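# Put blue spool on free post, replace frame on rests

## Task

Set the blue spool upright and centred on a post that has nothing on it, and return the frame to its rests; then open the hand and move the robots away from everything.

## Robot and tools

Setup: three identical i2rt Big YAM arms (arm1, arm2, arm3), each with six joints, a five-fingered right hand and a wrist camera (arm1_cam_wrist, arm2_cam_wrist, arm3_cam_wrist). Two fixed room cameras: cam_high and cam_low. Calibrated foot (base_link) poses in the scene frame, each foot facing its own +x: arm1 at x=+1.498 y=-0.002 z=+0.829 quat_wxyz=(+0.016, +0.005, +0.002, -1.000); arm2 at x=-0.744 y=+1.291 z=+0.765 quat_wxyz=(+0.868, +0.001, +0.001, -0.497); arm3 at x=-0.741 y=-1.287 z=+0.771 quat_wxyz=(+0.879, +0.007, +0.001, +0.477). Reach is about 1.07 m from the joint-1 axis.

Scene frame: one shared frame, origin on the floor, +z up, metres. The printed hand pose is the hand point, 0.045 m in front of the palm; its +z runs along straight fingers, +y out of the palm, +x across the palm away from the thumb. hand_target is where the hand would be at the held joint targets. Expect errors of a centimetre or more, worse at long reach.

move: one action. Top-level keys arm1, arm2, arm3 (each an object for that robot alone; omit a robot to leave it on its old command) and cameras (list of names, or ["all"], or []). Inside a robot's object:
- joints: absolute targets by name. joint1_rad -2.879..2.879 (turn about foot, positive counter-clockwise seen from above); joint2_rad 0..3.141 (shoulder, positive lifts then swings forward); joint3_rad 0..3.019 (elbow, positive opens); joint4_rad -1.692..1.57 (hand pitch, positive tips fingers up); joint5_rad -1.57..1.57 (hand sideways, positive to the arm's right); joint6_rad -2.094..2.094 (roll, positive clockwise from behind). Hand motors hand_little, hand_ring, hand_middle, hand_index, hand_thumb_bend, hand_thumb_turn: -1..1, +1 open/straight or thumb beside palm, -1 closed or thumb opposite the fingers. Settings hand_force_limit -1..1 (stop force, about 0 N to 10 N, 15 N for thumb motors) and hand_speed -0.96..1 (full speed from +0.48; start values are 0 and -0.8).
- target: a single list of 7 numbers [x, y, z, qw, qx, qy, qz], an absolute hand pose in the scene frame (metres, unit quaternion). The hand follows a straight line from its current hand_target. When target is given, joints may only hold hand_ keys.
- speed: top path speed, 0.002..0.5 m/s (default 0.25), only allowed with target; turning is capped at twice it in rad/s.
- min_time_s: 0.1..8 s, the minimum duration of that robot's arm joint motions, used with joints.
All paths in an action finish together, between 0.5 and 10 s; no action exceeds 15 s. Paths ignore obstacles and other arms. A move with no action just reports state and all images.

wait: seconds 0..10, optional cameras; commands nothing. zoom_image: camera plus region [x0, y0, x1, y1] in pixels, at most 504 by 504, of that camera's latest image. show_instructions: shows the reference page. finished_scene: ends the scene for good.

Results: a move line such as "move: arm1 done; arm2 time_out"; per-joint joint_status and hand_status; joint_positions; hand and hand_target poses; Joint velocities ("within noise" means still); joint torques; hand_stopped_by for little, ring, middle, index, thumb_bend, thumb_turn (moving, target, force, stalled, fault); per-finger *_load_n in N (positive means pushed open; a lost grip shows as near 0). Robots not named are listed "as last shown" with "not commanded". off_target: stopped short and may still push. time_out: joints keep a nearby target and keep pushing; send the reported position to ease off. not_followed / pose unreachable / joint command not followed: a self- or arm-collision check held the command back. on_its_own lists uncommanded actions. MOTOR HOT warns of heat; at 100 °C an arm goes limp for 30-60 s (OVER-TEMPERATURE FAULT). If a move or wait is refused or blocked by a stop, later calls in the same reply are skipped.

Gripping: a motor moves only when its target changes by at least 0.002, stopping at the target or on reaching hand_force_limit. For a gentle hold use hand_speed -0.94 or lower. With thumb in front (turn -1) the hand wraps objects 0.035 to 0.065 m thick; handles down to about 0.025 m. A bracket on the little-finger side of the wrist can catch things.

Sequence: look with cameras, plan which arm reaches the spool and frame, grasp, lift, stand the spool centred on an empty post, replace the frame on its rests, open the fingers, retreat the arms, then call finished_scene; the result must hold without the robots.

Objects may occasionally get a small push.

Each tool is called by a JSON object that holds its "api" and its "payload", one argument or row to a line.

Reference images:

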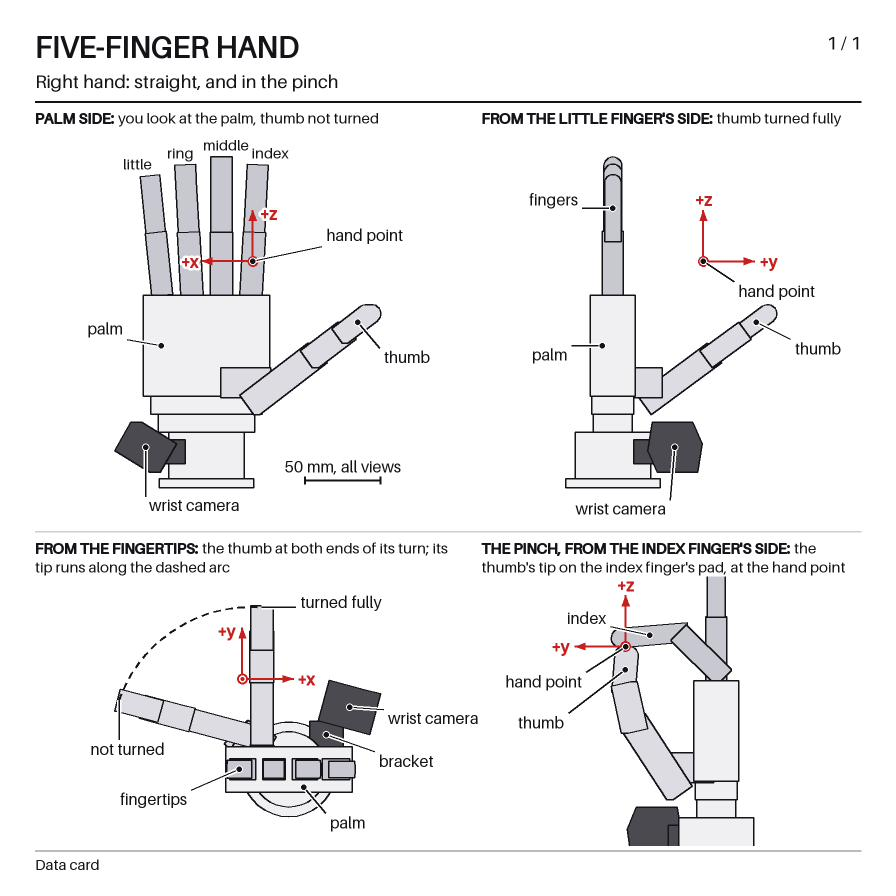

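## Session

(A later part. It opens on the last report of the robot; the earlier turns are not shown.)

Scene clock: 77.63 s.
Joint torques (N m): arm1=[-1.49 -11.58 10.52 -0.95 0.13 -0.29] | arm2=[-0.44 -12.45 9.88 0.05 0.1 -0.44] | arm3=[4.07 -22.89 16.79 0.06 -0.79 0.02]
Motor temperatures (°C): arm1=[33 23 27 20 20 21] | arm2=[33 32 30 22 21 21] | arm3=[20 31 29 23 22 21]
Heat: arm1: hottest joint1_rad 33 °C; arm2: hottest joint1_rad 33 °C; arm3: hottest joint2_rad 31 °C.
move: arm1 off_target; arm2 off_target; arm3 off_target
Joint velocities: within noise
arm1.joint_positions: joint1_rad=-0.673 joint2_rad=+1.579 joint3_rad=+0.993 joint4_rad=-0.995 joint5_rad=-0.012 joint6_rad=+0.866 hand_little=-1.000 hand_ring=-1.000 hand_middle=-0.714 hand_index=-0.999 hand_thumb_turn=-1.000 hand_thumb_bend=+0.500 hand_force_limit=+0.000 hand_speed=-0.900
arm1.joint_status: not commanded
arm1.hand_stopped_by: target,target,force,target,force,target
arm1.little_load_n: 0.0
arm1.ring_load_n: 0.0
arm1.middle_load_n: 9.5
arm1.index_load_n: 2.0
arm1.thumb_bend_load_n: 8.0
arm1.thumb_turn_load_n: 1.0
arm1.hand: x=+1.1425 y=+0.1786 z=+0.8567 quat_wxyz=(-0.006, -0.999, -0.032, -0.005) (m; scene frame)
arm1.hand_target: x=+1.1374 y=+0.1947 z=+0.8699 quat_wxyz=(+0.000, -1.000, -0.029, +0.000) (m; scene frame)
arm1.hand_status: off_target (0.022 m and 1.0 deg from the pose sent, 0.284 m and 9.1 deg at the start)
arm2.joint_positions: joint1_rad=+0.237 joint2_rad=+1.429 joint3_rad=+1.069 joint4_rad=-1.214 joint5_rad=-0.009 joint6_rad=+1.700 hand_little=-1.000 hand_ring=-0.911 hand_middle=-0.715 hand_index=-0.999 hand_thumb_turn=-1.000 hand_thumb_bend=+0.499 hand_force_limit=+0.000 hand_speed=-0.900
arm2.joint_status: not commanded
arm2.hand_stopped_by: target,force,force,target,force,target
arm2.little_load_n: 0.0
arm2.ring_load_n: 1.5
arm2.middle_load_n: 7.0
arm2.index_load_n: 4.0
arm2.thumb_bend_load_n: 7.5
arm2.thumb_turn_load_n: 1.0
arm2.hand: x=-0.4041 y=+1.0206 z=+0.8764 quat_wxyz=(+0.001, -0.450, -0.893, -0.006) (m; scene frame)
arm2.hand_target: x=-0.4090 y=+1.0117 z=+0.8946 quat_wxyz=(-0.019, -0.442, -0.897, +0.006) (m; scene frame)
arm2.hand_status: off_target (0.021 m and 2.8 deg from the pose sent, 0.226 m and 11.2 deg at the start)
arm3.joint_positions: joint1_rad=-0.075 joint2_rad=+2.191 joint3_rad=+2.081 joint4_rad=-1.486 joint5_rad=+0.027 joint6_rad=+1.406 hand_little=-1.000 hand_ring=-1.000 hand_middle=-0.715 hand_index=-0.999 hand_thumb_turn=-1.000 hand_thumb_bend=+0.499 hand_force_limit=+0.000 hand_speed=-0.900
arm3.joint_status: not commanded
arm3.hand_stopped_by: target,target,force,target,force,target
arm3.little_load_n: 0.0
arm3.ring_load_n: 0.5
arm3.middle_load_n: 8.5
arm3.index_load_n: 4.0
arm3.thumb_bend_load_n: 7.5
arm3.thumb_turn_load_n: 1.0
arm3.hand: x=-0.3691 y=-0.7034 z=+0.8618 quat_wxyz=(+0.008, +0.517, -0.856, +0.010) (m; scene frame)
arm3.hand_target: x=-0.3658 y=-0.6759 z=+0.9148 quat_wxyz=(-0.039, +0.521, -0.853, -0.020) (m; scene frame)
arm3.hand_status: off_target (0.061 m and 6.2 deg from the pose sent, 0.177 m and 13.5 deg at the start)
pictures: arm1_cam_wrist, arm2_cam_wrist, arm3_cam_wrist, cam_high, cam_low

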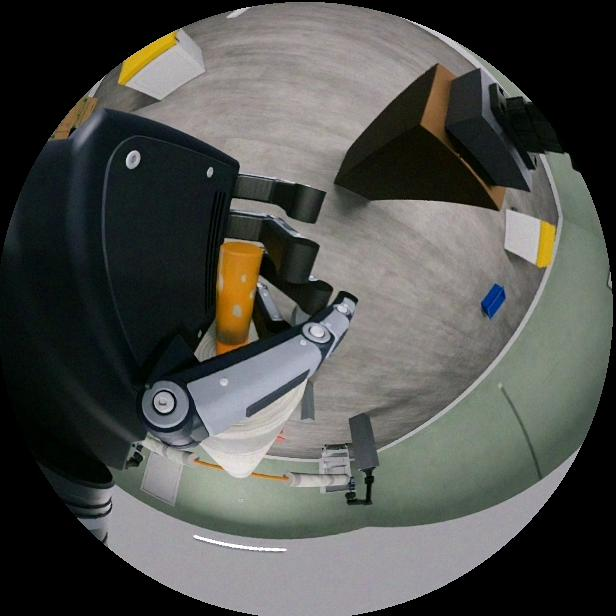

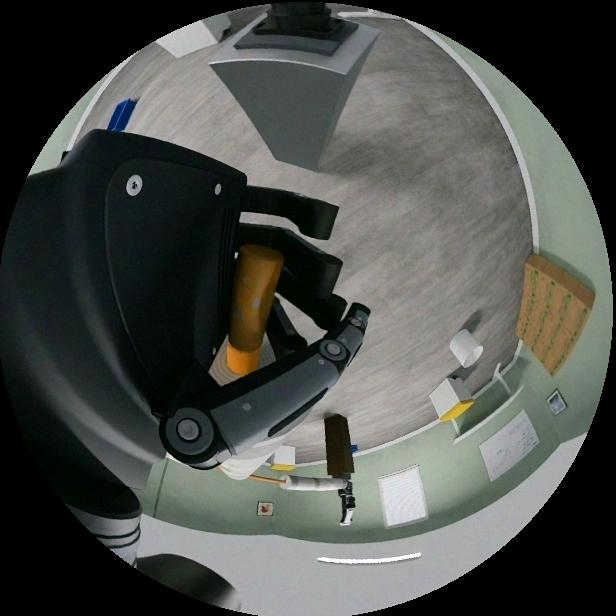

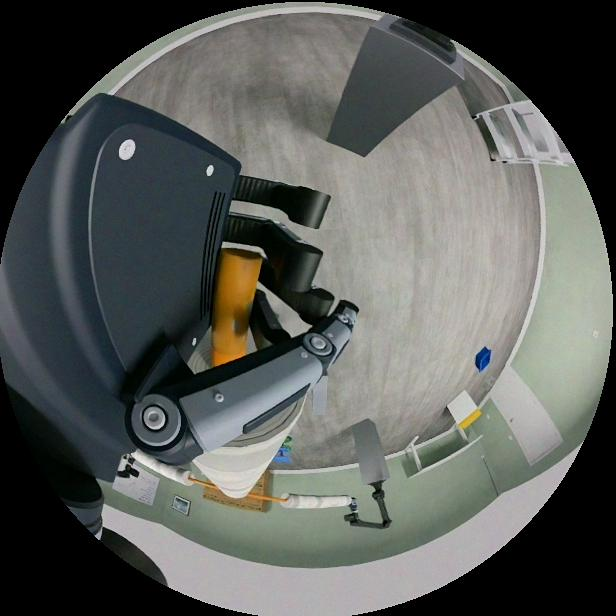

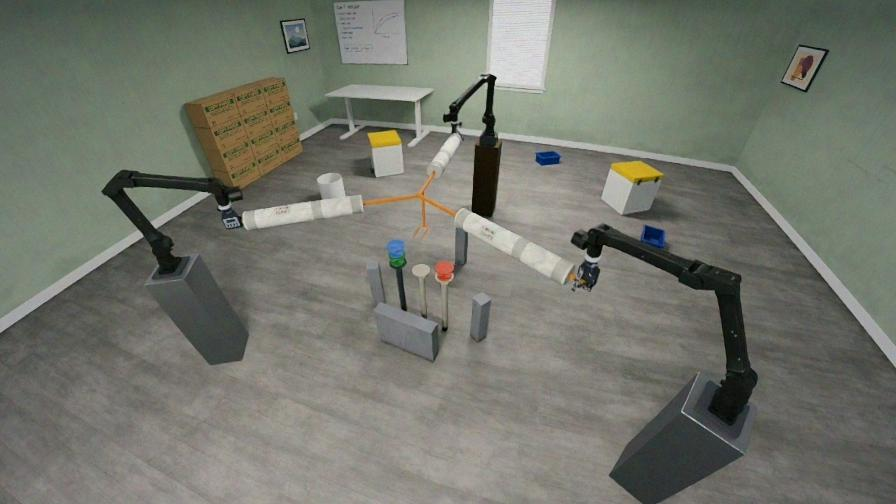

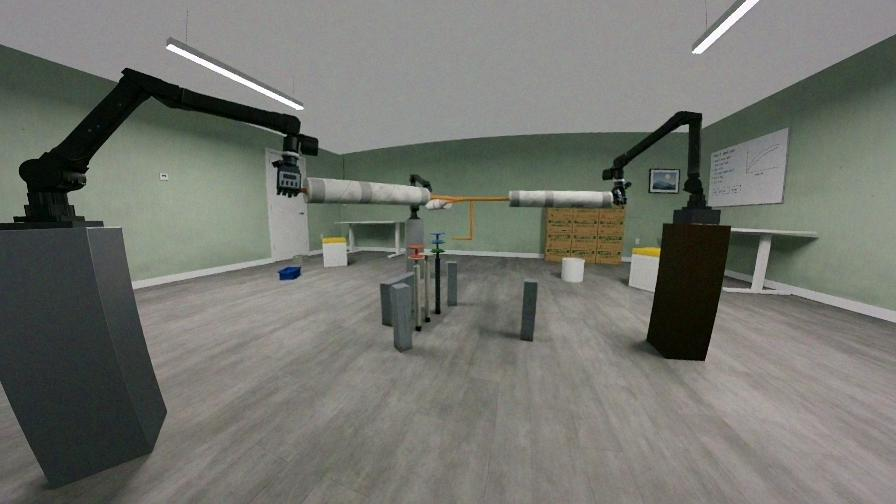

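{"api": "move", "payload": {
  "arm2": {"target": [-0.409, 1.0115, 0.877, 0.019, 0.442, 0.897, -0.005], "speed": 0.1},
  "cameras": ["cam_high", "cam_low"]
}}

Scene clock: 80.50 s.
Joint torques (N m): arm1=[-1.08 -11.58 10.41 -0.88 0.13 -0.28] | arm2=[-0.5 -10.81 9.2 1.06 0.11 -0.39] | arm3=[4.37 -23.3 16.76 0.01 -0.67 0.03]
Motor temperatures (°C): arm1=[33 22 27 20 20 21] | arm2=[33 31 30 22 21 21] | arm3=[20 31 31 23 22 21]
Heat: arm1: hottest joint1_rad 33 °C; arm2: hottest joint1_rad 33 °C; arm3: hottest joint2_rad 31 °C.
move: arm2 off_target
Joint velocities: within noise
arm1, arm3: as last shown
arm1.joint_positions: joint1_rad=-0.677 joint2_rad=+1.579 joint3_rad=+0.994 joint4_rad=-0.995 joint5_rad=-0.012 joint6_rad=+0.865 hand_little=-1.000 hand_ring=-1.000 hand_middle=-0.714 hand_index=-0.999 hand_thumb_turn=-1.000 hand_thumb_bend=+0.500 hand_force_limit=+0.000 hand_speed=-0.900
arm1.index_load_n: 1.5
arm1.hand: x=+1.1426 y=+0.1807 z=+0.8573 quat_wxyz=(-0.005, -1.000, -0.030, -0.004) (m; scene frame)
arm1.hand_target: x=+1.1375 y=+0.1947 z=+0.8699 quat_wxyz=(+0.000, -1.000, -0.029, +0.000) (m; scene frame)
arm2.joint_positions: joint1_rad=+0.233 joint2_rad=+1.429 joint3_rad=+1.043 joint4_rad=-1.184 joint5_rad=-0.009 joint6_rad=+1.697 hand_little=-1.000 hand_ring=-0.911 hand_middle=-0.715 hand_index=-0.999 hand_thumb_turn=-1.000 hand_thumb_bend=+0.499 hand_force_limit=+0.000 hand_speed=-0.900
arm2.joint_status: not commanded
arm2.hand_stopped_by: target,force,force,target,force,target
arm2.little_load_n: 0.5
arm2.ring_load_n: 1.0
arm2.middle_load_n: 7.0
arm2.index_load_n: 4.0
arm2.thumb_bend_load_n: 7.5
arm2.thumb_turn_load_n: 1.0
arm2.hand: x=-0.4066 y=+1.0214 z=+0.8675 quat_wxyz=(-0.001, -0.450, -0.893, -0.005) (m; scene frame)
arm2.hand_target: x=-0.4090 y=+1.0117 z=+0.8770 quat_wxyz=(-0.018, -0.442, -0.897, +0.005) (m; scene frame)
arm2.hand_status: off_target (0.014 m and 2.6 deg from the pose sent, 0.011 m and 2.8 deg at the start)
arm3.joint_positions: joint1_rad=-0.075 joint2_rad=+2.191 joint3_rad=+2.082 joint4_rad=-1.486 joint5_rad=+0.023 joint6_rad=+1.405 hand_little=-1.000 hand_ring=-1.000 hand_middle=-0.715 hand_index=-0.999 hand_thumb_turn=-1.000 hand_thumb_bend=+0.499 hand_force_limit=+0.000 hand_speed=-0.900
arm3.ring_load_n: 0.0
arm3.middle_load_n: 8.0
arm3.index_load_n: 5.0
arm3.hand: x=-0.3696 y=-0.7029 z=+0.8619 quat_wxyz=(+0.008, +0.517, -0.856, +0.008) (m; scene frame)
arm3.hand_target: x=-0.3657 y=-0.6758 z=+0.9149 quat_wxyz=(-0.039, +0.521, -0.853, -0.020) (m; scene frame)
pictures: cam_high, cam_low

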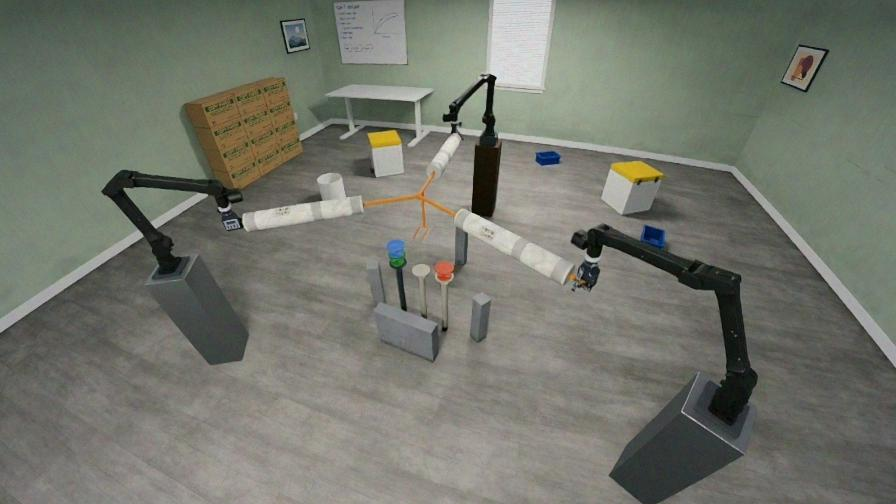

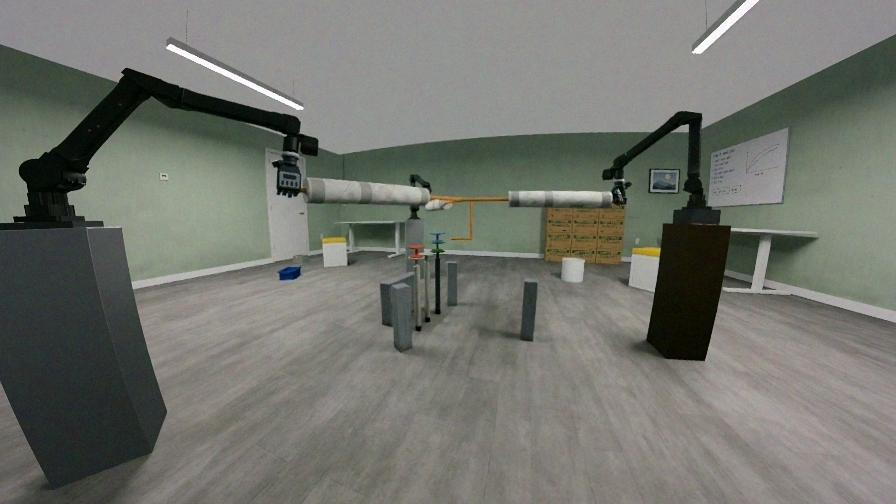

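{"api": "zoom_image", "payload": {
  "camera": "cam_high",
  "region": [370, 190, 490, 310]
}}

{"api": "zoom_image", "payload": {
  "camera": "cam_low",
  "region": [400, 180, 500, 280]
}}

Scaled by 4.200 from the camera's 896x504 image, which has a finer 1280x720 frame.

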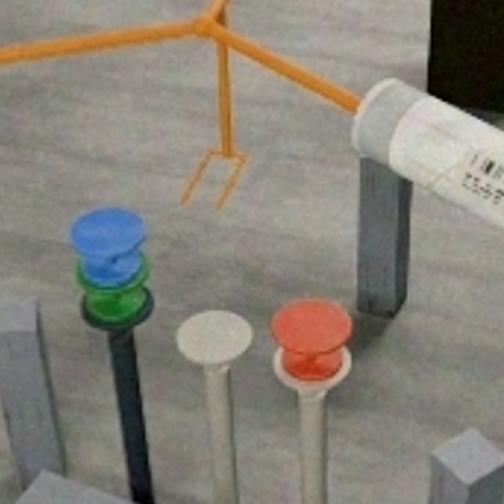

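Scaled by 5.040 from the camera's 896x504 image, which has a finer 1280x720 frame.

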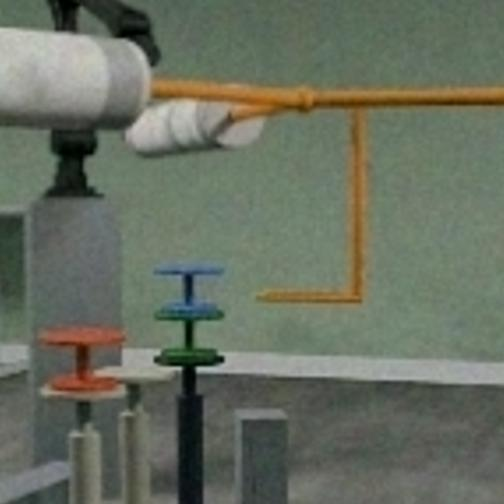

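{"api": "move", "payload": {
  "arm1": {"target": [1.0625, 0.2987, 0.8699, 0, 0.99959, 0.0288, 0], "speed": 0.06},
  "arm2": {"target": [-0.484, 1.1117, 0.877, 0.019, 0.442, 0.897, -0.005], "speed": 0.06},
  "arm3": {"target": [-0.4400, -0.5750, 0.922, 0.038, -0.521, 0.8536, 0.019], "speed": 0.06},
  "cameras": ["cam_high", "cam_low"]
}}

{"api": "zoom_image", "payload": {
  "camera": "cam_high",
  "region": [370, 190, 490, 310]
}}

{"api": "zoom_image", "payload": {
  "camera": "cam_low",
  "region": [400, 180, 500, 280]
}}

Scene clock: 88.17 s.
Joint torques (N m): arm1=[-0.97 -16.44 11.11 -0.98 0.04 -0.22] | arm2=[1.85 -8.23 9.8 0.12 0.22 -0.07] | arm3=[4.95 -24.88 17.74 0.34 -0.31 0.22]
Motor temperatures (°C): arm1=[33 22 28 20 20 21] | arm2=[33 31 30 22 21 21] | arm3=[20 31 34 23 22 21]
Heat: arm1: hottest joint1_rad 33 °C; arm2: hottest joint1_rad 33 °C; arm3: hottest joint3_rad 34 °C.
move: arm1 off_target; arm2 off_target; arm3 off_target
Joint velocities: within noise
arm1.joint_positions: joint1_rad=-0.749 joint2_rad=+1.868 joint3_rad=+1.385 joint4_rad=-1.101 joint5_rad=-0.010 joint6_rad=+0.791 hand_little=-1.000 hand_ring=-1.000 hand_middle=-0.714 hand_index=-0.999 hand_thumb_turn=-1.000 hand_thumb_bend=+0.500 hand_force_limit=+0.000 hand_speed=-0.900
arm1.joint_status: not commanded
arm1.hand_stopped_by: target,target,force,target,force,target
arm1.little_load_n: 0.5
arm1.ring_load_n: 0.0
arm1.middle_load_n: 9.5
arm1.index_load_n: 1.5
arm1.thumb_bend_load_n: 8.0
arm1.thumb_turn_load_n: 1.0
arm1.hand: x=+1.0687 y=+0.2849 z=+0.8542 quat_wxyz=(-0.006, -0.999, -0.030, -0.006) (m; scene frame)
arm1.hand_target: x=+1.0631 y=+0.2984 z=+0.8698 quat_wxyz=(+0.000, -1.000, -0.028, +0.000) (m; scene frame)
arm1.hand_status: off_target (0.022 m and 1.1 deg from the pose sent, 0.143 m and 0.8 deg at the start)
arm2.joint_positions: joint1_rad=+0.261 joint2_rad=+1.092 joint3_rad=+0.747 joint4_rad=-1.218 joint5_rad=-0.012 joint6_rad=+1.712 hand_little=-1.000 hand_ring=-0.911 hand_middle=-0.715 hand_index=-0.999 hand_thumb_turn=-1.000 hand_thumb_bend=+0.499 hand_force_limit=+0.000 hand_speed=-0.900
arm2.joint_status: not commanded
arm2.hand_stopped_by: target,force,force,target,force,target
arm2.little_load_n: 0.0
arm2.ring_load_n: 1.5
arm2.middle_load_n: 7.0
arm2.index_load_n: 4.0
arm2.thumb_bend_load_n: 7.5
arm2.thumb_turn_load_n: 1.0
arm2.hand: x=-0.4843 y=+1.1152 z=+0.8657 quat_wxyz=(-0.005, -0.444, -0.896, -0.006) (m; scene frame)
arm2.hand_target: x=-0.4840 y=+1.1118 z=+0.8768 quat_wxyz=(-0.019, -0.442, -0.897, +0.005) (m; scene frame)
arm2.hand_status: off_target (0.012 m and 2.0 deg from the pose sent, 0.119 m and 2.6 deg at the start)
arm3.joint_positions: joint1_rad=+0.082 joint2_rad=+2.372 joint3_rad=+2.407 joint4_rad=-1.658 joint5_rad=+0.025 joint6_rad=+1.550 hand_little=-1.000 hand_ring=-1.000 hand_middle=-0.715 hand_index=-1.000 hand_thumb_turn=-1.000 hand_thumb_bend=+0.499 hand_force_limit=+0.000 hand_speed=-0.900
arm3.joint_status: not commanded
arm3.hand_stopped_by: target,target,force,target,force,target
arm3.little_load_n: 0.0
arm3.ring_load_n: 0.0
arm3.middle_load_n: 8.0
arm3.index_load_n: 2.0
arm3.thumb_bend_load_n: 7.5
arm3.thumb_turn_load_n: 1.0
arm3.hand: x=-0.4395 y=-0.6121 z=+0.8642 quat_wxyz=(+0.017, +0.522, -0.853, +0.017) (m; scene frame)
arm3.hand_target: x=-0.4430 y=-0.5810 z=+0.9232 quat_wxyz=(-0.038, +0.520, -0.853, -0.021) (m; scene frame)
arm3.hand_status: off_target (0.069 m and 7.5 deg from the pose sent, 0.158 m and 6.2 deg at the start)
pictures: cam_high, cam_low

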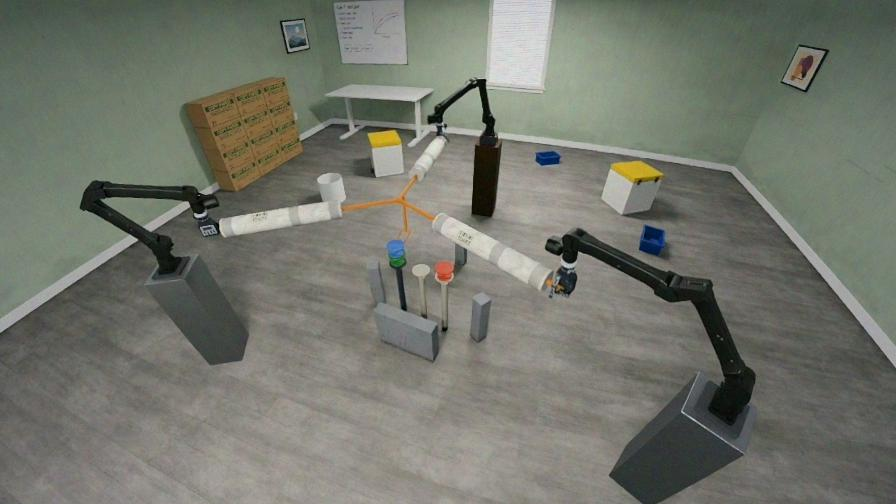

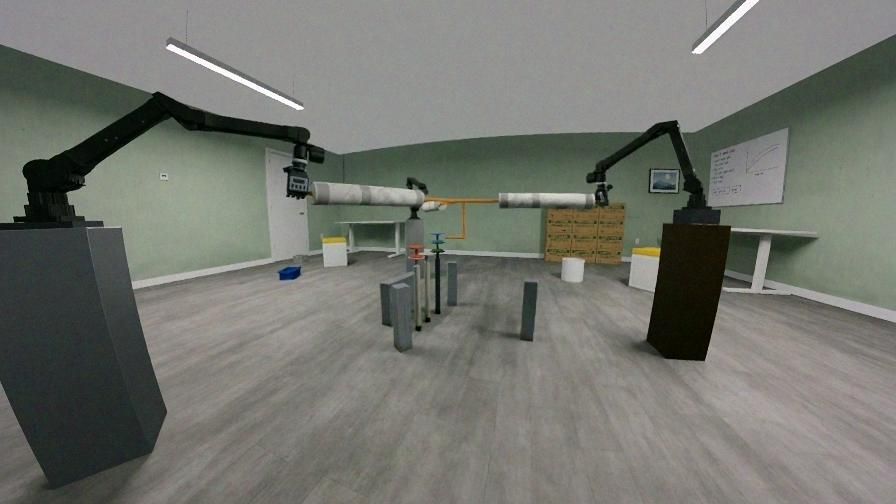

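Scaled by 4.200 from the camera's 896x504 image, which has a finer 1280x720 frame.

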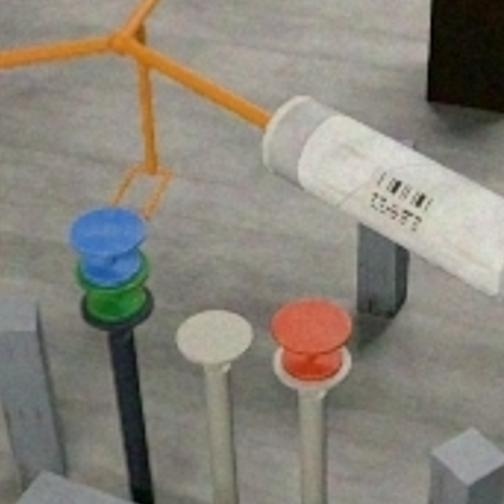

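Scaled by 5.040 from the camera's 896x504 image, which has a finer 1280x720 frame.

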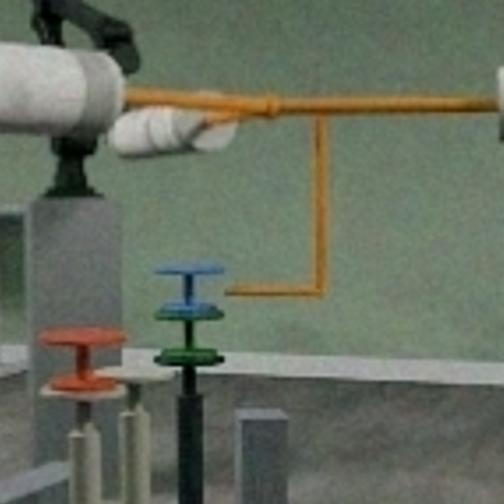

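{"api": "move", "payload": {
  "arm1": {"target": [1.003, 0.2965, 0.876, 0, 0.99959, 0.0288, 0], "speed": 0.05},
  "arm2": {"target": [-0.544, 1.1087, 0.870, 0.019, 0.442, 0.897, -0.005], "speed": 0.05},
  "arm3": {"target": [-0.5030, -0.5840, 0.920, 0.038, -0.521, 0.8536, 0.019], "speed": 0.05},
  "cameras": ["cam_high", "cam_low"]
}}

{"api": "zoom_image", "payload": {
  "camera": "cam_high",
  "region": [370, 210, 450, 290]
}}

{"api": "zoom_image", "payload": {
  "camera": "cam_low",
  "region": [400, 190, 480, 270]
}}

Scene clock: 91.20 s.
Joint torques (N m): arm1=[0.44 -18.26 11.44 -1.11 0.01 -0.04] | arm2=[-0.32 -5.6 10.11 0.36 0.17 -0.27] | arm3=[5.3 -26.87 10.54 1.7 -0.36 0.26]
Motor temperatures (°C): arm1=[33 23 29 20 20 21] | arm2=[33 30 31 22 21 21] | arm3=[20 31 34 23 22 21]
Heat: arm1: hottest joint1_rad 33 °C; arm2: hottest joint1_rad 33 °C; arm3: hottest joint3_rad 34 °C.
move: arm1 off_target; arm2 off_target; arm3 off_target
Joint velocities: within noise
arm1.joint_positions: joint1_rad=-0.693 joint2_rad=+1.969 joint3_rad=+1.557 joint4_rad=-1.172 joint5_rad=-0.009 joint6_rad=+0.845 hand_little=-1.000 hand_ring=-1.000 hand_middle=-0.714 hand_index=-0.999 hand_thumb_turn=-1.000 hand_thumb_bend=+0.500 hand_force_limit=+0.000 hand_speed=-0.900
arm1.joint_status: not commanded
arm1.hand_stopped_by: target,target,force,target,force,target
arm1.little_load_n: 0.0
arm1.ring_load_n: 0.0
arm1.middle_load_n: 9.5
arm1.index_load_n: 2.0
arm1.thumb_bend_load_n: 8.0
arm1.thumb_turn_load_n: 1.0
arm1.hand: x=+1.0141 y=+0.2897 z=+0.8587 quat_wxyz=(-0.006, -0.999, -0.032, -0.007) (m; scene frame)
arm1.hand_target: x=+1.0036 y=+0.2962 z=+0.8759 quat_wxyz=(+0.000, -1.000, -0.029, +0.000) (m; scene frame)
arm1.hand_status: off_target (0.022 m and 1.1 deg from the pose sent, 0.070 m and 1.0 deg at the start)
arm2.joint_positions: joint1_rad=+0.087 joint2_rad=+0.980 joint3_rad=+0.659 joint4_rad=-1.247 joint5_rad=-0.018 joint6_rad=+1.538 hand_little=-1.000 hand_ring=-0.911 hand_middle=-0.715 hand_index=-0.999 hand_thumb_turn=-1.000 hand_thumb_bend=+0.499 hand_force_limit=+0.000 hand_speed=-0.900
arm2.joint_status: not commanded
arm2.hand_stopped_by: target,force,force,target,force,target
arm2.little_load_n: 0.0
arm2.ring_load_n: 1.5
arm2.middle_load_n: 7.0
arm2.index_load_n: 4.0
arm2.thumb_bend_load_n: 7.0
arm2.thumb_turn_load_n: 1.0
arm2.hand: x=-0.5412 y=+1.1167 z=+0.8597 quat_wxyz=(-0.005, -0.445, -0.896, -0.008) (m; scene frame)
arm2.hand_target: x=-0.5439 y=+1.1089 z=+0.8698 quat_wxyz=(-0.019, -0.442, -0.897, +0.005) (m; scene frame)
arm2.hand_status: off_target (0.013 m and 2.2 deg from the pose sent, 0.060 m and 2.0 deg at the start)
arm3.joint_positions: joint1_rad=+0.152 joint2_rad=+2.268 joint3_rad=+2.227 joint4_rad=-1.577 joint5_rad=+0.032 joint6_rad=+1.619 hand_little=-1.000 hand_ring=-1.000 hand_middle=-0.715 hand_index=-1.000 hand_thumb_turn=-1.000 hand_thumb_bend=+0.499 hand_force_limit=+0.000 hand_speed=-0.900
arm3.joint_status: not commanded
arm3.hand_stopped_by: target,target,force,target,force,target
arm3.little_load_n: 0.5
arm3.ring_load_n: 0.0
arm3.middle_load_n: 8.0
arm3.index_load_n: 2.5
arm3.thumb_bend_load_n: 7.5
arm3.thumb_turn_load_n: 1.5
arm3.hand: x=-0.4921 y=-0.6113 z=+0.8667 quat_wxyz=(+0.011, +0.523, -0.852, +0.019) (m; scene frame)
arm3.hand_target: x=-0.5042 y=-0.5873 z=+0.9206 quat_wxyz=(-0.036, +0.521, -0.853, -0.020) (m; scene frame)
arm3.hand_status: off_target (0.061 m and 7.2 deg from the pose sent, 0.089 m and 7.5 deg at the start)
pictures: cam_high, cam_low

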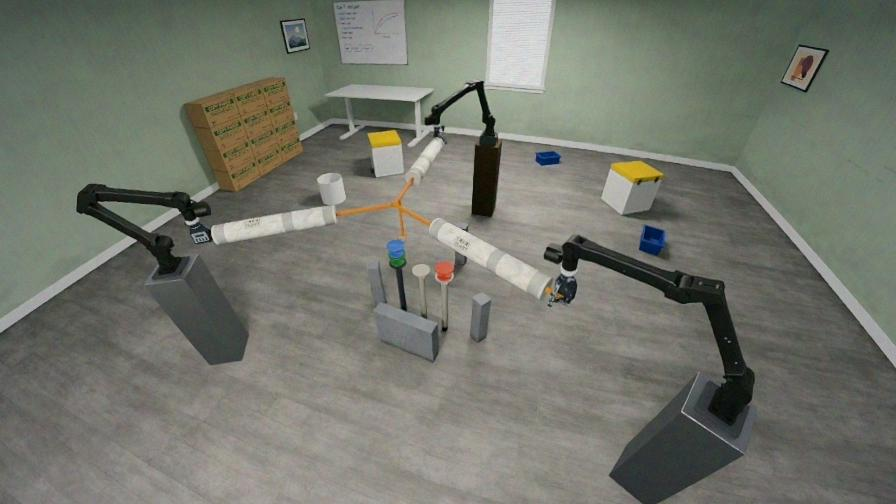

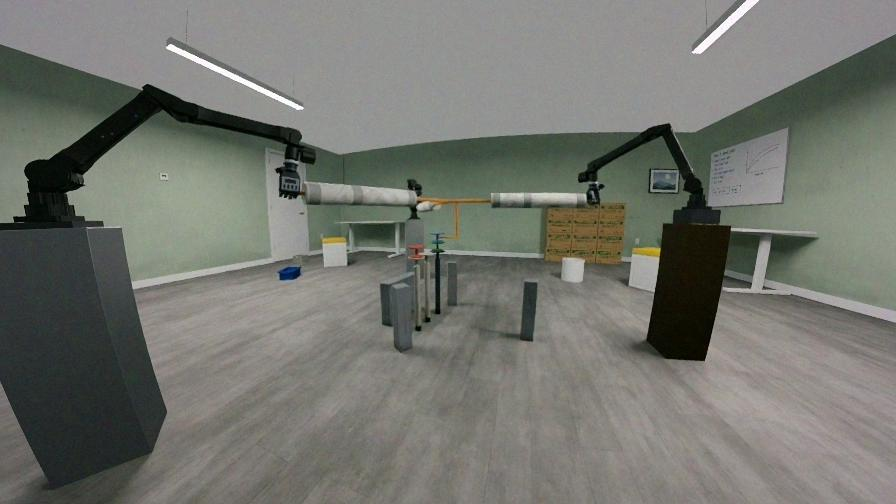

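Scaled by 6.300 from the camera's 896x504 image, which has a finer 1280x720 frame.

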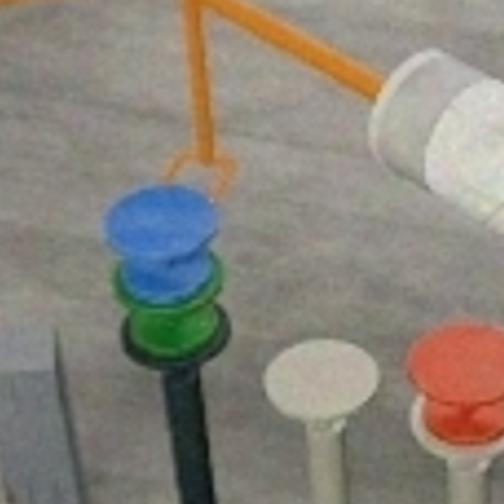

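Scaled by 6.300 from the camera's 896x504 image, which has a finer 1280x720 frame.

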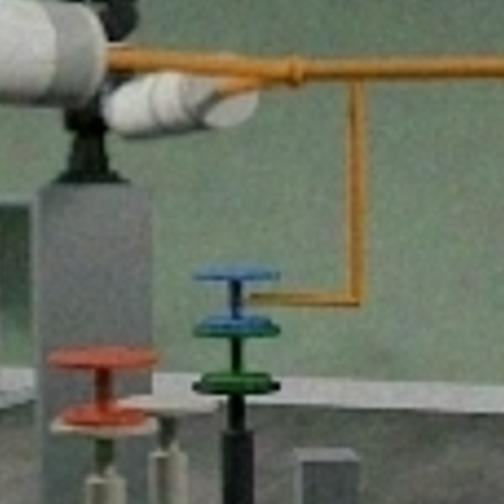

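{"api": "zoom_image", "payload": {
  "camera": "cam_high",
  "region": [385, 225, 415, 265]
}}

Scaled by 12.600 from the camera's 896x504 image, which has a finer 1280x720 frame.

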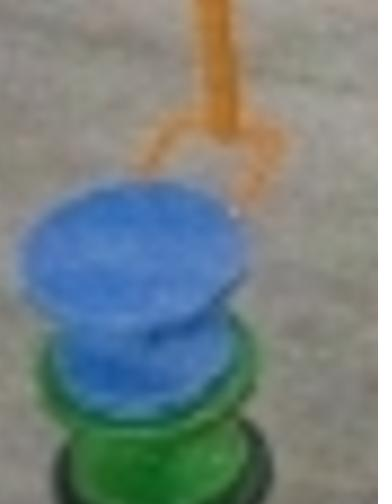

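{"api": "zoom_image", "payload": {
  "camera": "cam_low",
  "region": [425, 225, 465, 265]
}}

Scaled by 12.600 from the camera's 896x504 image, which has a finer 1280x720 frame.

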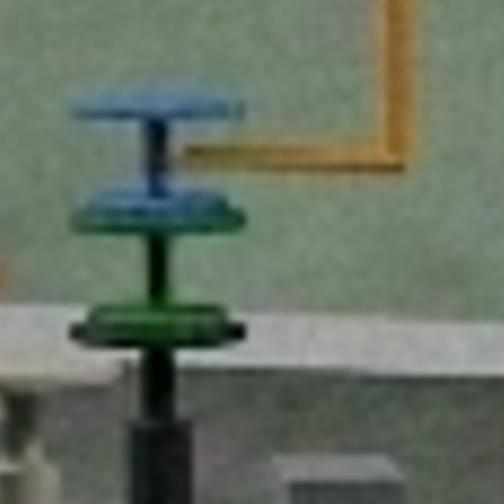

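{"api": "move", "payload": {
  "arm1": {"target": [0.973, 0.2865, 0.877, 0, 0.99959, 0.0288, 0], "speed": 0.04},
  "arm2": {"target": [-0.574, 1.0997, 0.870, 0.019, 0.442, 0.897, -0.005], "speed": 0.04},
  "arm3": {"target": [-0.5330, -0.5930, 0.918, 0.038, -0.521, 0.8536, 0.019], "speed": 0.04},
  "cameras": ["cam_high", "cam_low"]
}}

{"api": "zoom_image", "payload": {
  "camera": "cam_high",
  "region": [380, 220, 420, 260]
}}

{"api": "zoom_image", "payload": {
  "camera": "cam_low",
  "region": [425, 225, 465, 265]
}}

Scene clock: 94.80 s.
Joint torques (N m): arm1=[0.62 -18.84 11.69 -1.14 -0.01 -0.04] | arm2=[-0.15 -5.3 10.3 0.49 0.1 -0.24] | arm3=[5.3 -26.11 10.71 1.76 -0.32 0.24]
Motor temperatures (°C): arm1=[33 23 29 20 20 21] | arm2=[33 30 31 22 21 21] | arm3=[20 32 34 23 22 21]
Heat: arm1: hottest joint1_rad 33 °C; arm2: hottest joint1_rad 33 °C; arm3: hottest joint3_rad 34 °C.
move: arm1 off_target; arm2 off_target; arm3 off_target
Joint velocities: within noise
arm1.joint_positions: joint1_rad=-0.650 joint2_rad=+2.013 joint3_rad=+1.630 joint4_rad=-1.202 joint5_rad=-0.009 joint6_rad=+0.888 hand_little=-1.000 hand_ring=-1.000 hand_middle=-0.714 hand_index=-0.999 hand_thumb_turn=-1.000 hand_thumb_bend=+0.500 hand_force_limit=+0.000 hand_speed=-0.900
arm1.joint_status: not commanded
arm1.hand_stopped_by: target,target,force,target,force,target
arm1.little_load_n: 0.0
arm1.ring_load_n: 0.0
arm1.middle_load_n: 9.5
arm1.index_load_n: 2.0
arm1.thumb_bend_load_n: 8.0
arm1.thumb_turn_load_n: 1.0
arm1.hand: x=+0.9845 y=+0.2805 z=+0.8591 quat_wxyz=(-0.006, -0.999, -0.032, -0.008) (m; scene frame)
arm1.hand_target: x=+0.9735 y=+0.2861 z=+0.8771 quat_wxyz=(+0.000, -1.000, -0.029, +0.001) (m; scene frame)
arm1.hand_status: off_target (0.022 m and 1.2 deg from the pose sent, 0.045 m and 1.1 deg at the start)
arm2.joint_positions: joint1_rad=-0.050 joint2_rad=+0.955 joint3_rad=+0.645 joint4_rad=-1.262 joint5_rad=-0.022 joint6_rad=+1.400 hand_little=-1.000 hand_ring=-0.911 hand_middle=-0.715 hand_index=-0.999 hand_thumb_turn=-1.000 hand_thumb_bend=+0.499 hand_force_limit=+0.000 hand_speed=-0.900
arm2.joint_status: not commanded
arm2.hand_stopped_by: target,force,force,target,force,target
arm2.little_load_n: 0.0
arm2.ring_load_n: 2.0
arm2.middle_load_n: 7.0
arm2.index_load_n: 3.5
arm2.thumb_bend_load_n: 7.0
arm2.thumb_turn_load_n: 1.0
arm2.hand: x=-0.5713 y=+1.1080 z=+0.8598 quat_wxyz=(-0.005, -0.444, -0.896, -0.010) (m; scene frame)
arm2.hand_target: x=-0.5739 y=+1.0999 z=+0.8698 quat_wxyz=(-0.019, -0.442, -0.897, +0.005) (m; scene frame)
arm2.hand_status: off_target (0.013 m and 2.4 deg from the pose sent, 0.038 m and 2.2 deg at the start)
arm3.joint_positions: joint1_rad=+0.188 joint2_rad=+2.195 joint3_rad=+2.099 joint4_rad=-1.523 joint5_rad=+0.035 joint6_rad=+1.655 hand_little=-1.000 hand_ring=-1.000 hand_middle=-0.715 hand_index=-1.000 hand_thumb_turn=-1.000 hand_thumb_bend=+0.499 hand_force_limit=+0.000 hand_speed=-0.900
arm3.joint_status: not commanded
arm3.hand_stopped_by: target,target,force,target,force,target
arm3.little_load_n: 0.0
arm3.ring_load_n: 0.0
arm3.middle_load_n: 8.0
arm3.index_load_n: 2.5
arm3.thumb_bend_load_n: 7.5
arm3.thumb_turn_load_n: 1.0
arm3.hand: x=-0.5216 y=-0.6205 z=+0.8666 quat_wxyz=(+0.010, +0.522, -0.852, +0.021) (m; scene frame)
arm3.hand_target: x=-0.5340 y=-0.5962 z=+0.9188 quat_wxyz=(-0.036, +0.521, -0.853, -0.020) (m; scene frame)
arm3.hand_status: off_target (0.059 m and 7.2 deg from the pose sent, 0.068 m and 7.2 deg at the start)
pictures: cam_high, cam_low

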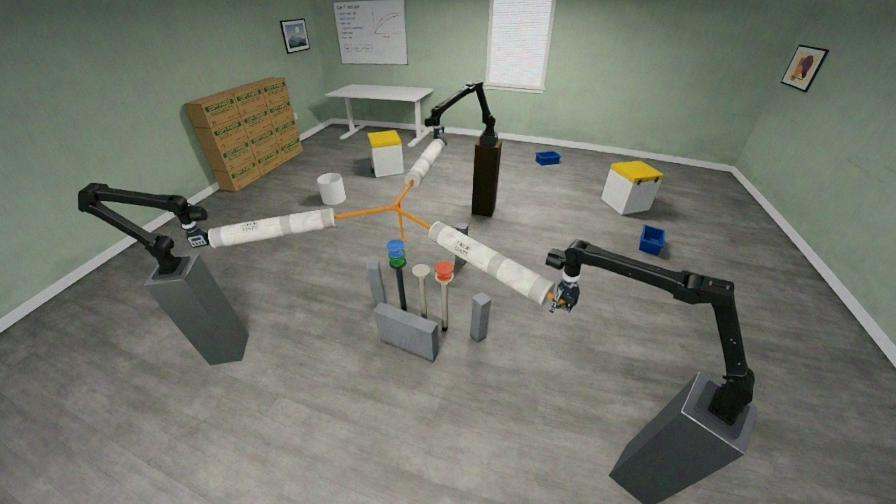

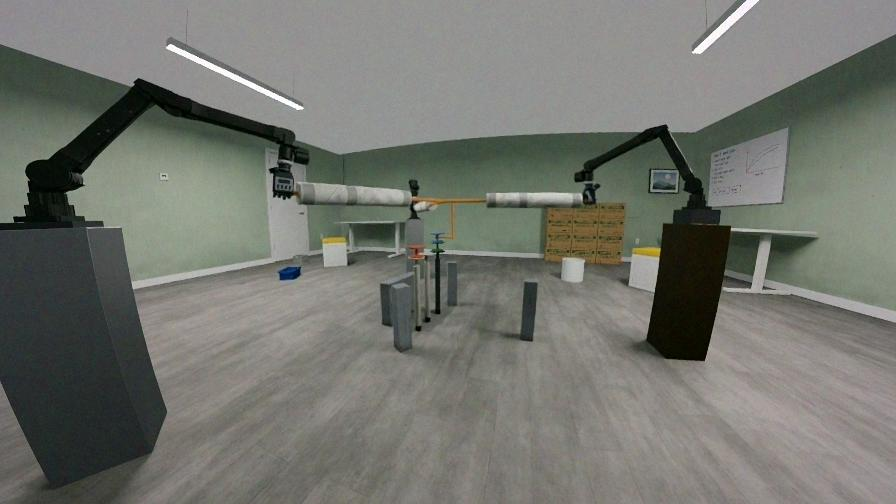

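Scaled by 12.600 from the camera's 896x504 image, which has a finer 1280x720 frame.

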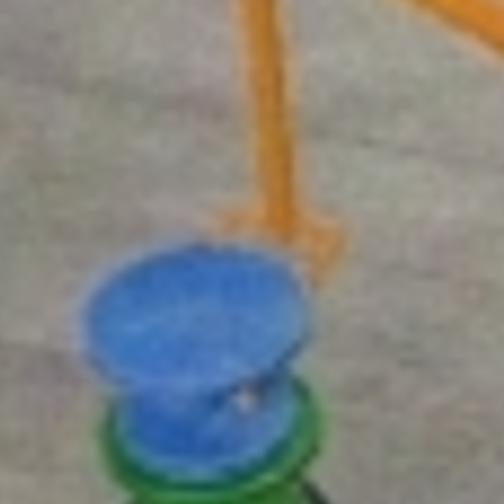

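Scaled by 12.600 from the camera's 896x504 image, which has a finer 1280x720 frame.

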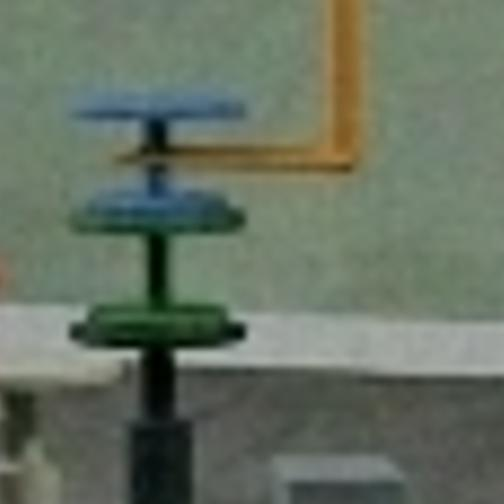

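{"api": "move", "payload": {
  "arm1": {"target": [0.939, 0.280, 0.879, 0, 0.99959, 0.0288, 0], "speed": 0.04},
  "arm2": {"target": [-0.608, 1.0927, 0.870, 0.019, 0.442, 0.897, -0.005], "speed": 0.04},
  "arm3": {"target": [-0.5670, -0.6000, 0.918, 0.038, -0.521, 0.8536, 0.019], "speed": 0.04},
  "cameras": ["cam_high", "cam_low"]
}}

{"api": "zoom_image", "payload": {
  "camera": "cam_high",
  "region": [380, 220, 420, 260]
}}

{"api": "zoom_image", "payload": {
  "camera": "cam_low",
  "region": [425, 225, 465, 265]
}}

Scene clock: 96.87 s.
Joint torques (N m): arm1=[0.85 -19.6 11.9 -1.05 -0.01 -0.06] | arm2=[0.62 -4.66 10.61 0.47 0.04 -0.23] | arm3=[5.25 -24.88 10.54 1.84 -0.32 0.23]
Motor temperatures (°C): arm1=[33 23 30 20 20 21] | arm2=[33 30 31 22 21 21] | arm3=[20 32 34 23 22 21]
Heat: arm1: hottest joint1_rad 33 °C; arm2: hottest joint1_rad 33 °C; arm3: hottest joint3_rad 34 °C.
move: arm1 off_target; arm2 off_target; arm3 off_target
Joint velocities: within noise
arm1.joint_positions: joint1_rad=-0.610 joint2_rad=+2.075 joint3_rad=+1.736 joint4_rad=-1.248 joint5_rad=-0.009 joint6_rad=+0.928 hand_little=-1.000 hand_ring=-1.000 hand_middle=-0.714 hand_index=-0.999 hand_thumb_turn=-1.000 hand_thumb_bend=+0.500 hand_force_limit=+0.000 hand_speed=-0.900
arm1.joint_status: not commanded
arm1.hand_stopped_by: target,target,force,target,force,target
arm1.little_load_n: 0.0
arm1.ring_load_n: 0.5
arm1.middle_load_n: 9.5
arm1.index_load_n: 1.5
arm1.thumb_bend_load_n: 8.0
arm1.thumb_turn_load_n: 1.0
arm1.hand: x=+0.9506 y=+0.2741 z=+0.8599 quat_wxyz=(-0.006, -0.999, -0.032, -0.009) (m; scene frame)
arm1.hand_target: x=+0.9396 y=+0.2796 z=+0.8790 quat_wxyz=(+0.000, -1.000, -0.029, +0.001) (m; scene frame)
arm1.hand_status: off_target (0.023 m and 1.3 deg from the pose sent, 0.050 m and 1.2 deg at the start)
arm2.joint_positions: joint1_rad=-0.209 joint2_rad=+0.934 joint3_rad=+0.632 joint4_rad=-1.279 joint5_rad=-0.025 joint6_rad=+1.242 hand_little=-1.000 hand_ring=-0.911 hand_middle=-0.715 hand_index=-0.999 hand_thumb_turn=-1.000 hand_thumb_bend=+0.499 hand_force_limit=+0.000 hand_speed=-0.900
arm2.joint_status: not commanded
arm2.hand_stopped_by: target,force,force,target,force,target
arm2.little_load_n: 0.0
arm2.ring_load_n: 2.0
arm2.middle_load_n: 7.0
arm2.index_load_n: 3.5
arm2.thumb_bend_load_n: 7.5
arm2.thumb_turn_load_n: 1.0
arm2.hand: x=-0.6056 y=+1.1021 z=+0.8594 quat_wxyz=(-0.005, -0.445, -0.896, -0.013) (m; scene frame)
arm2.hand_target: x=-0.6079 y=+1.0929 z=+0.8699 quat_wxyz=(-0.018, -0.442, -0.897, +0.005) (m; scene frame)
arm2.hand_status: off_target (0.014 m and 2.7 deg from the pose sent, 0.041 m and 2.4 deg at the start)
arm3.joint_positions: joint1_rad=+0.234 joint2_rad=+2.135 joint3_rad=+2.000 joint4_rad=-1.486 joint5_rad=+0.037 joint6_rad=+1.701 hand_little=-1.000 hand_ring=-1.000 hand_middle=-0.715 hand_index=-1.000 hand_thumb_turn=-1.000 hand_thumb_bend=+0.499 hand_force_limit=+0.000 hand_speed=-0.900
arm3.joint_status: not commanded
arm3.hand_stopped_by: target,target,force,target,force,target
arm3.little_load_n: 0.0
arm3.ring_load_n: 0.0
arm3.middle_load_n: 8.5
arm3.index_load_n: 2.5
arm3.thumb_bend_load_n: 7.5
arm3.thumb_turn_load_n: 1.0
arm3.hand: x=-0.5558 y=-0.6275 z=+0.8682 quat_wxyz=(+0.009, +0.522, -0.852, +0.023) (m; scene frame)
arm3.hand_target: x=-0.5679 y=-0.6033 z=+0.9188 quat_wxyz=(-0.036, +0.521, -0.853, -0.020) (m; scene frame)
arm3.hand_status: off_target (0.058 m and 7.2 deg from the pose sent, 0.071 m and 7.2 deg at the start)
pictures: cam_high, cam_low

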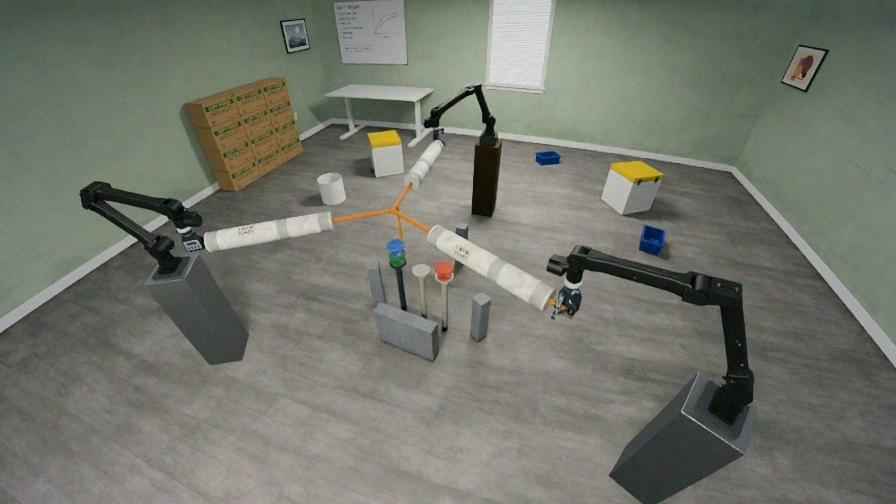

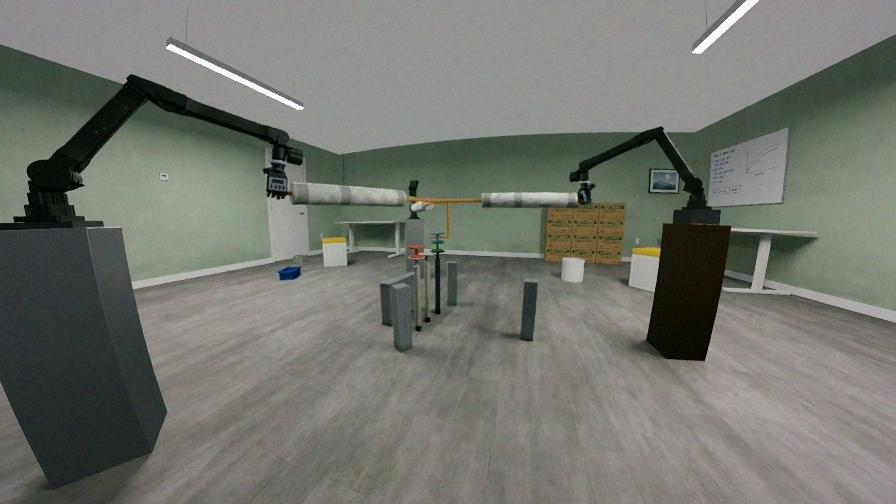

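Scaled by 12.600 from the camera's 896x504 image, which has a finer 1280x720 frame.

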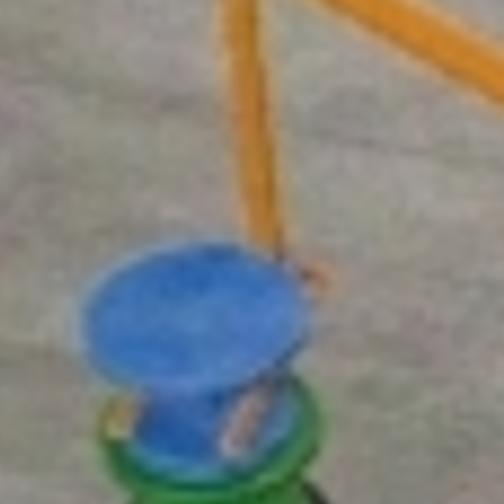

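Scaled by 12.600 from the camera's 896x504 image, which has a finer 1280x720 frame.

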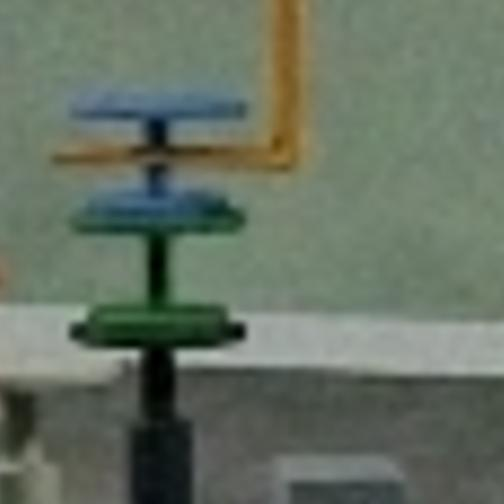

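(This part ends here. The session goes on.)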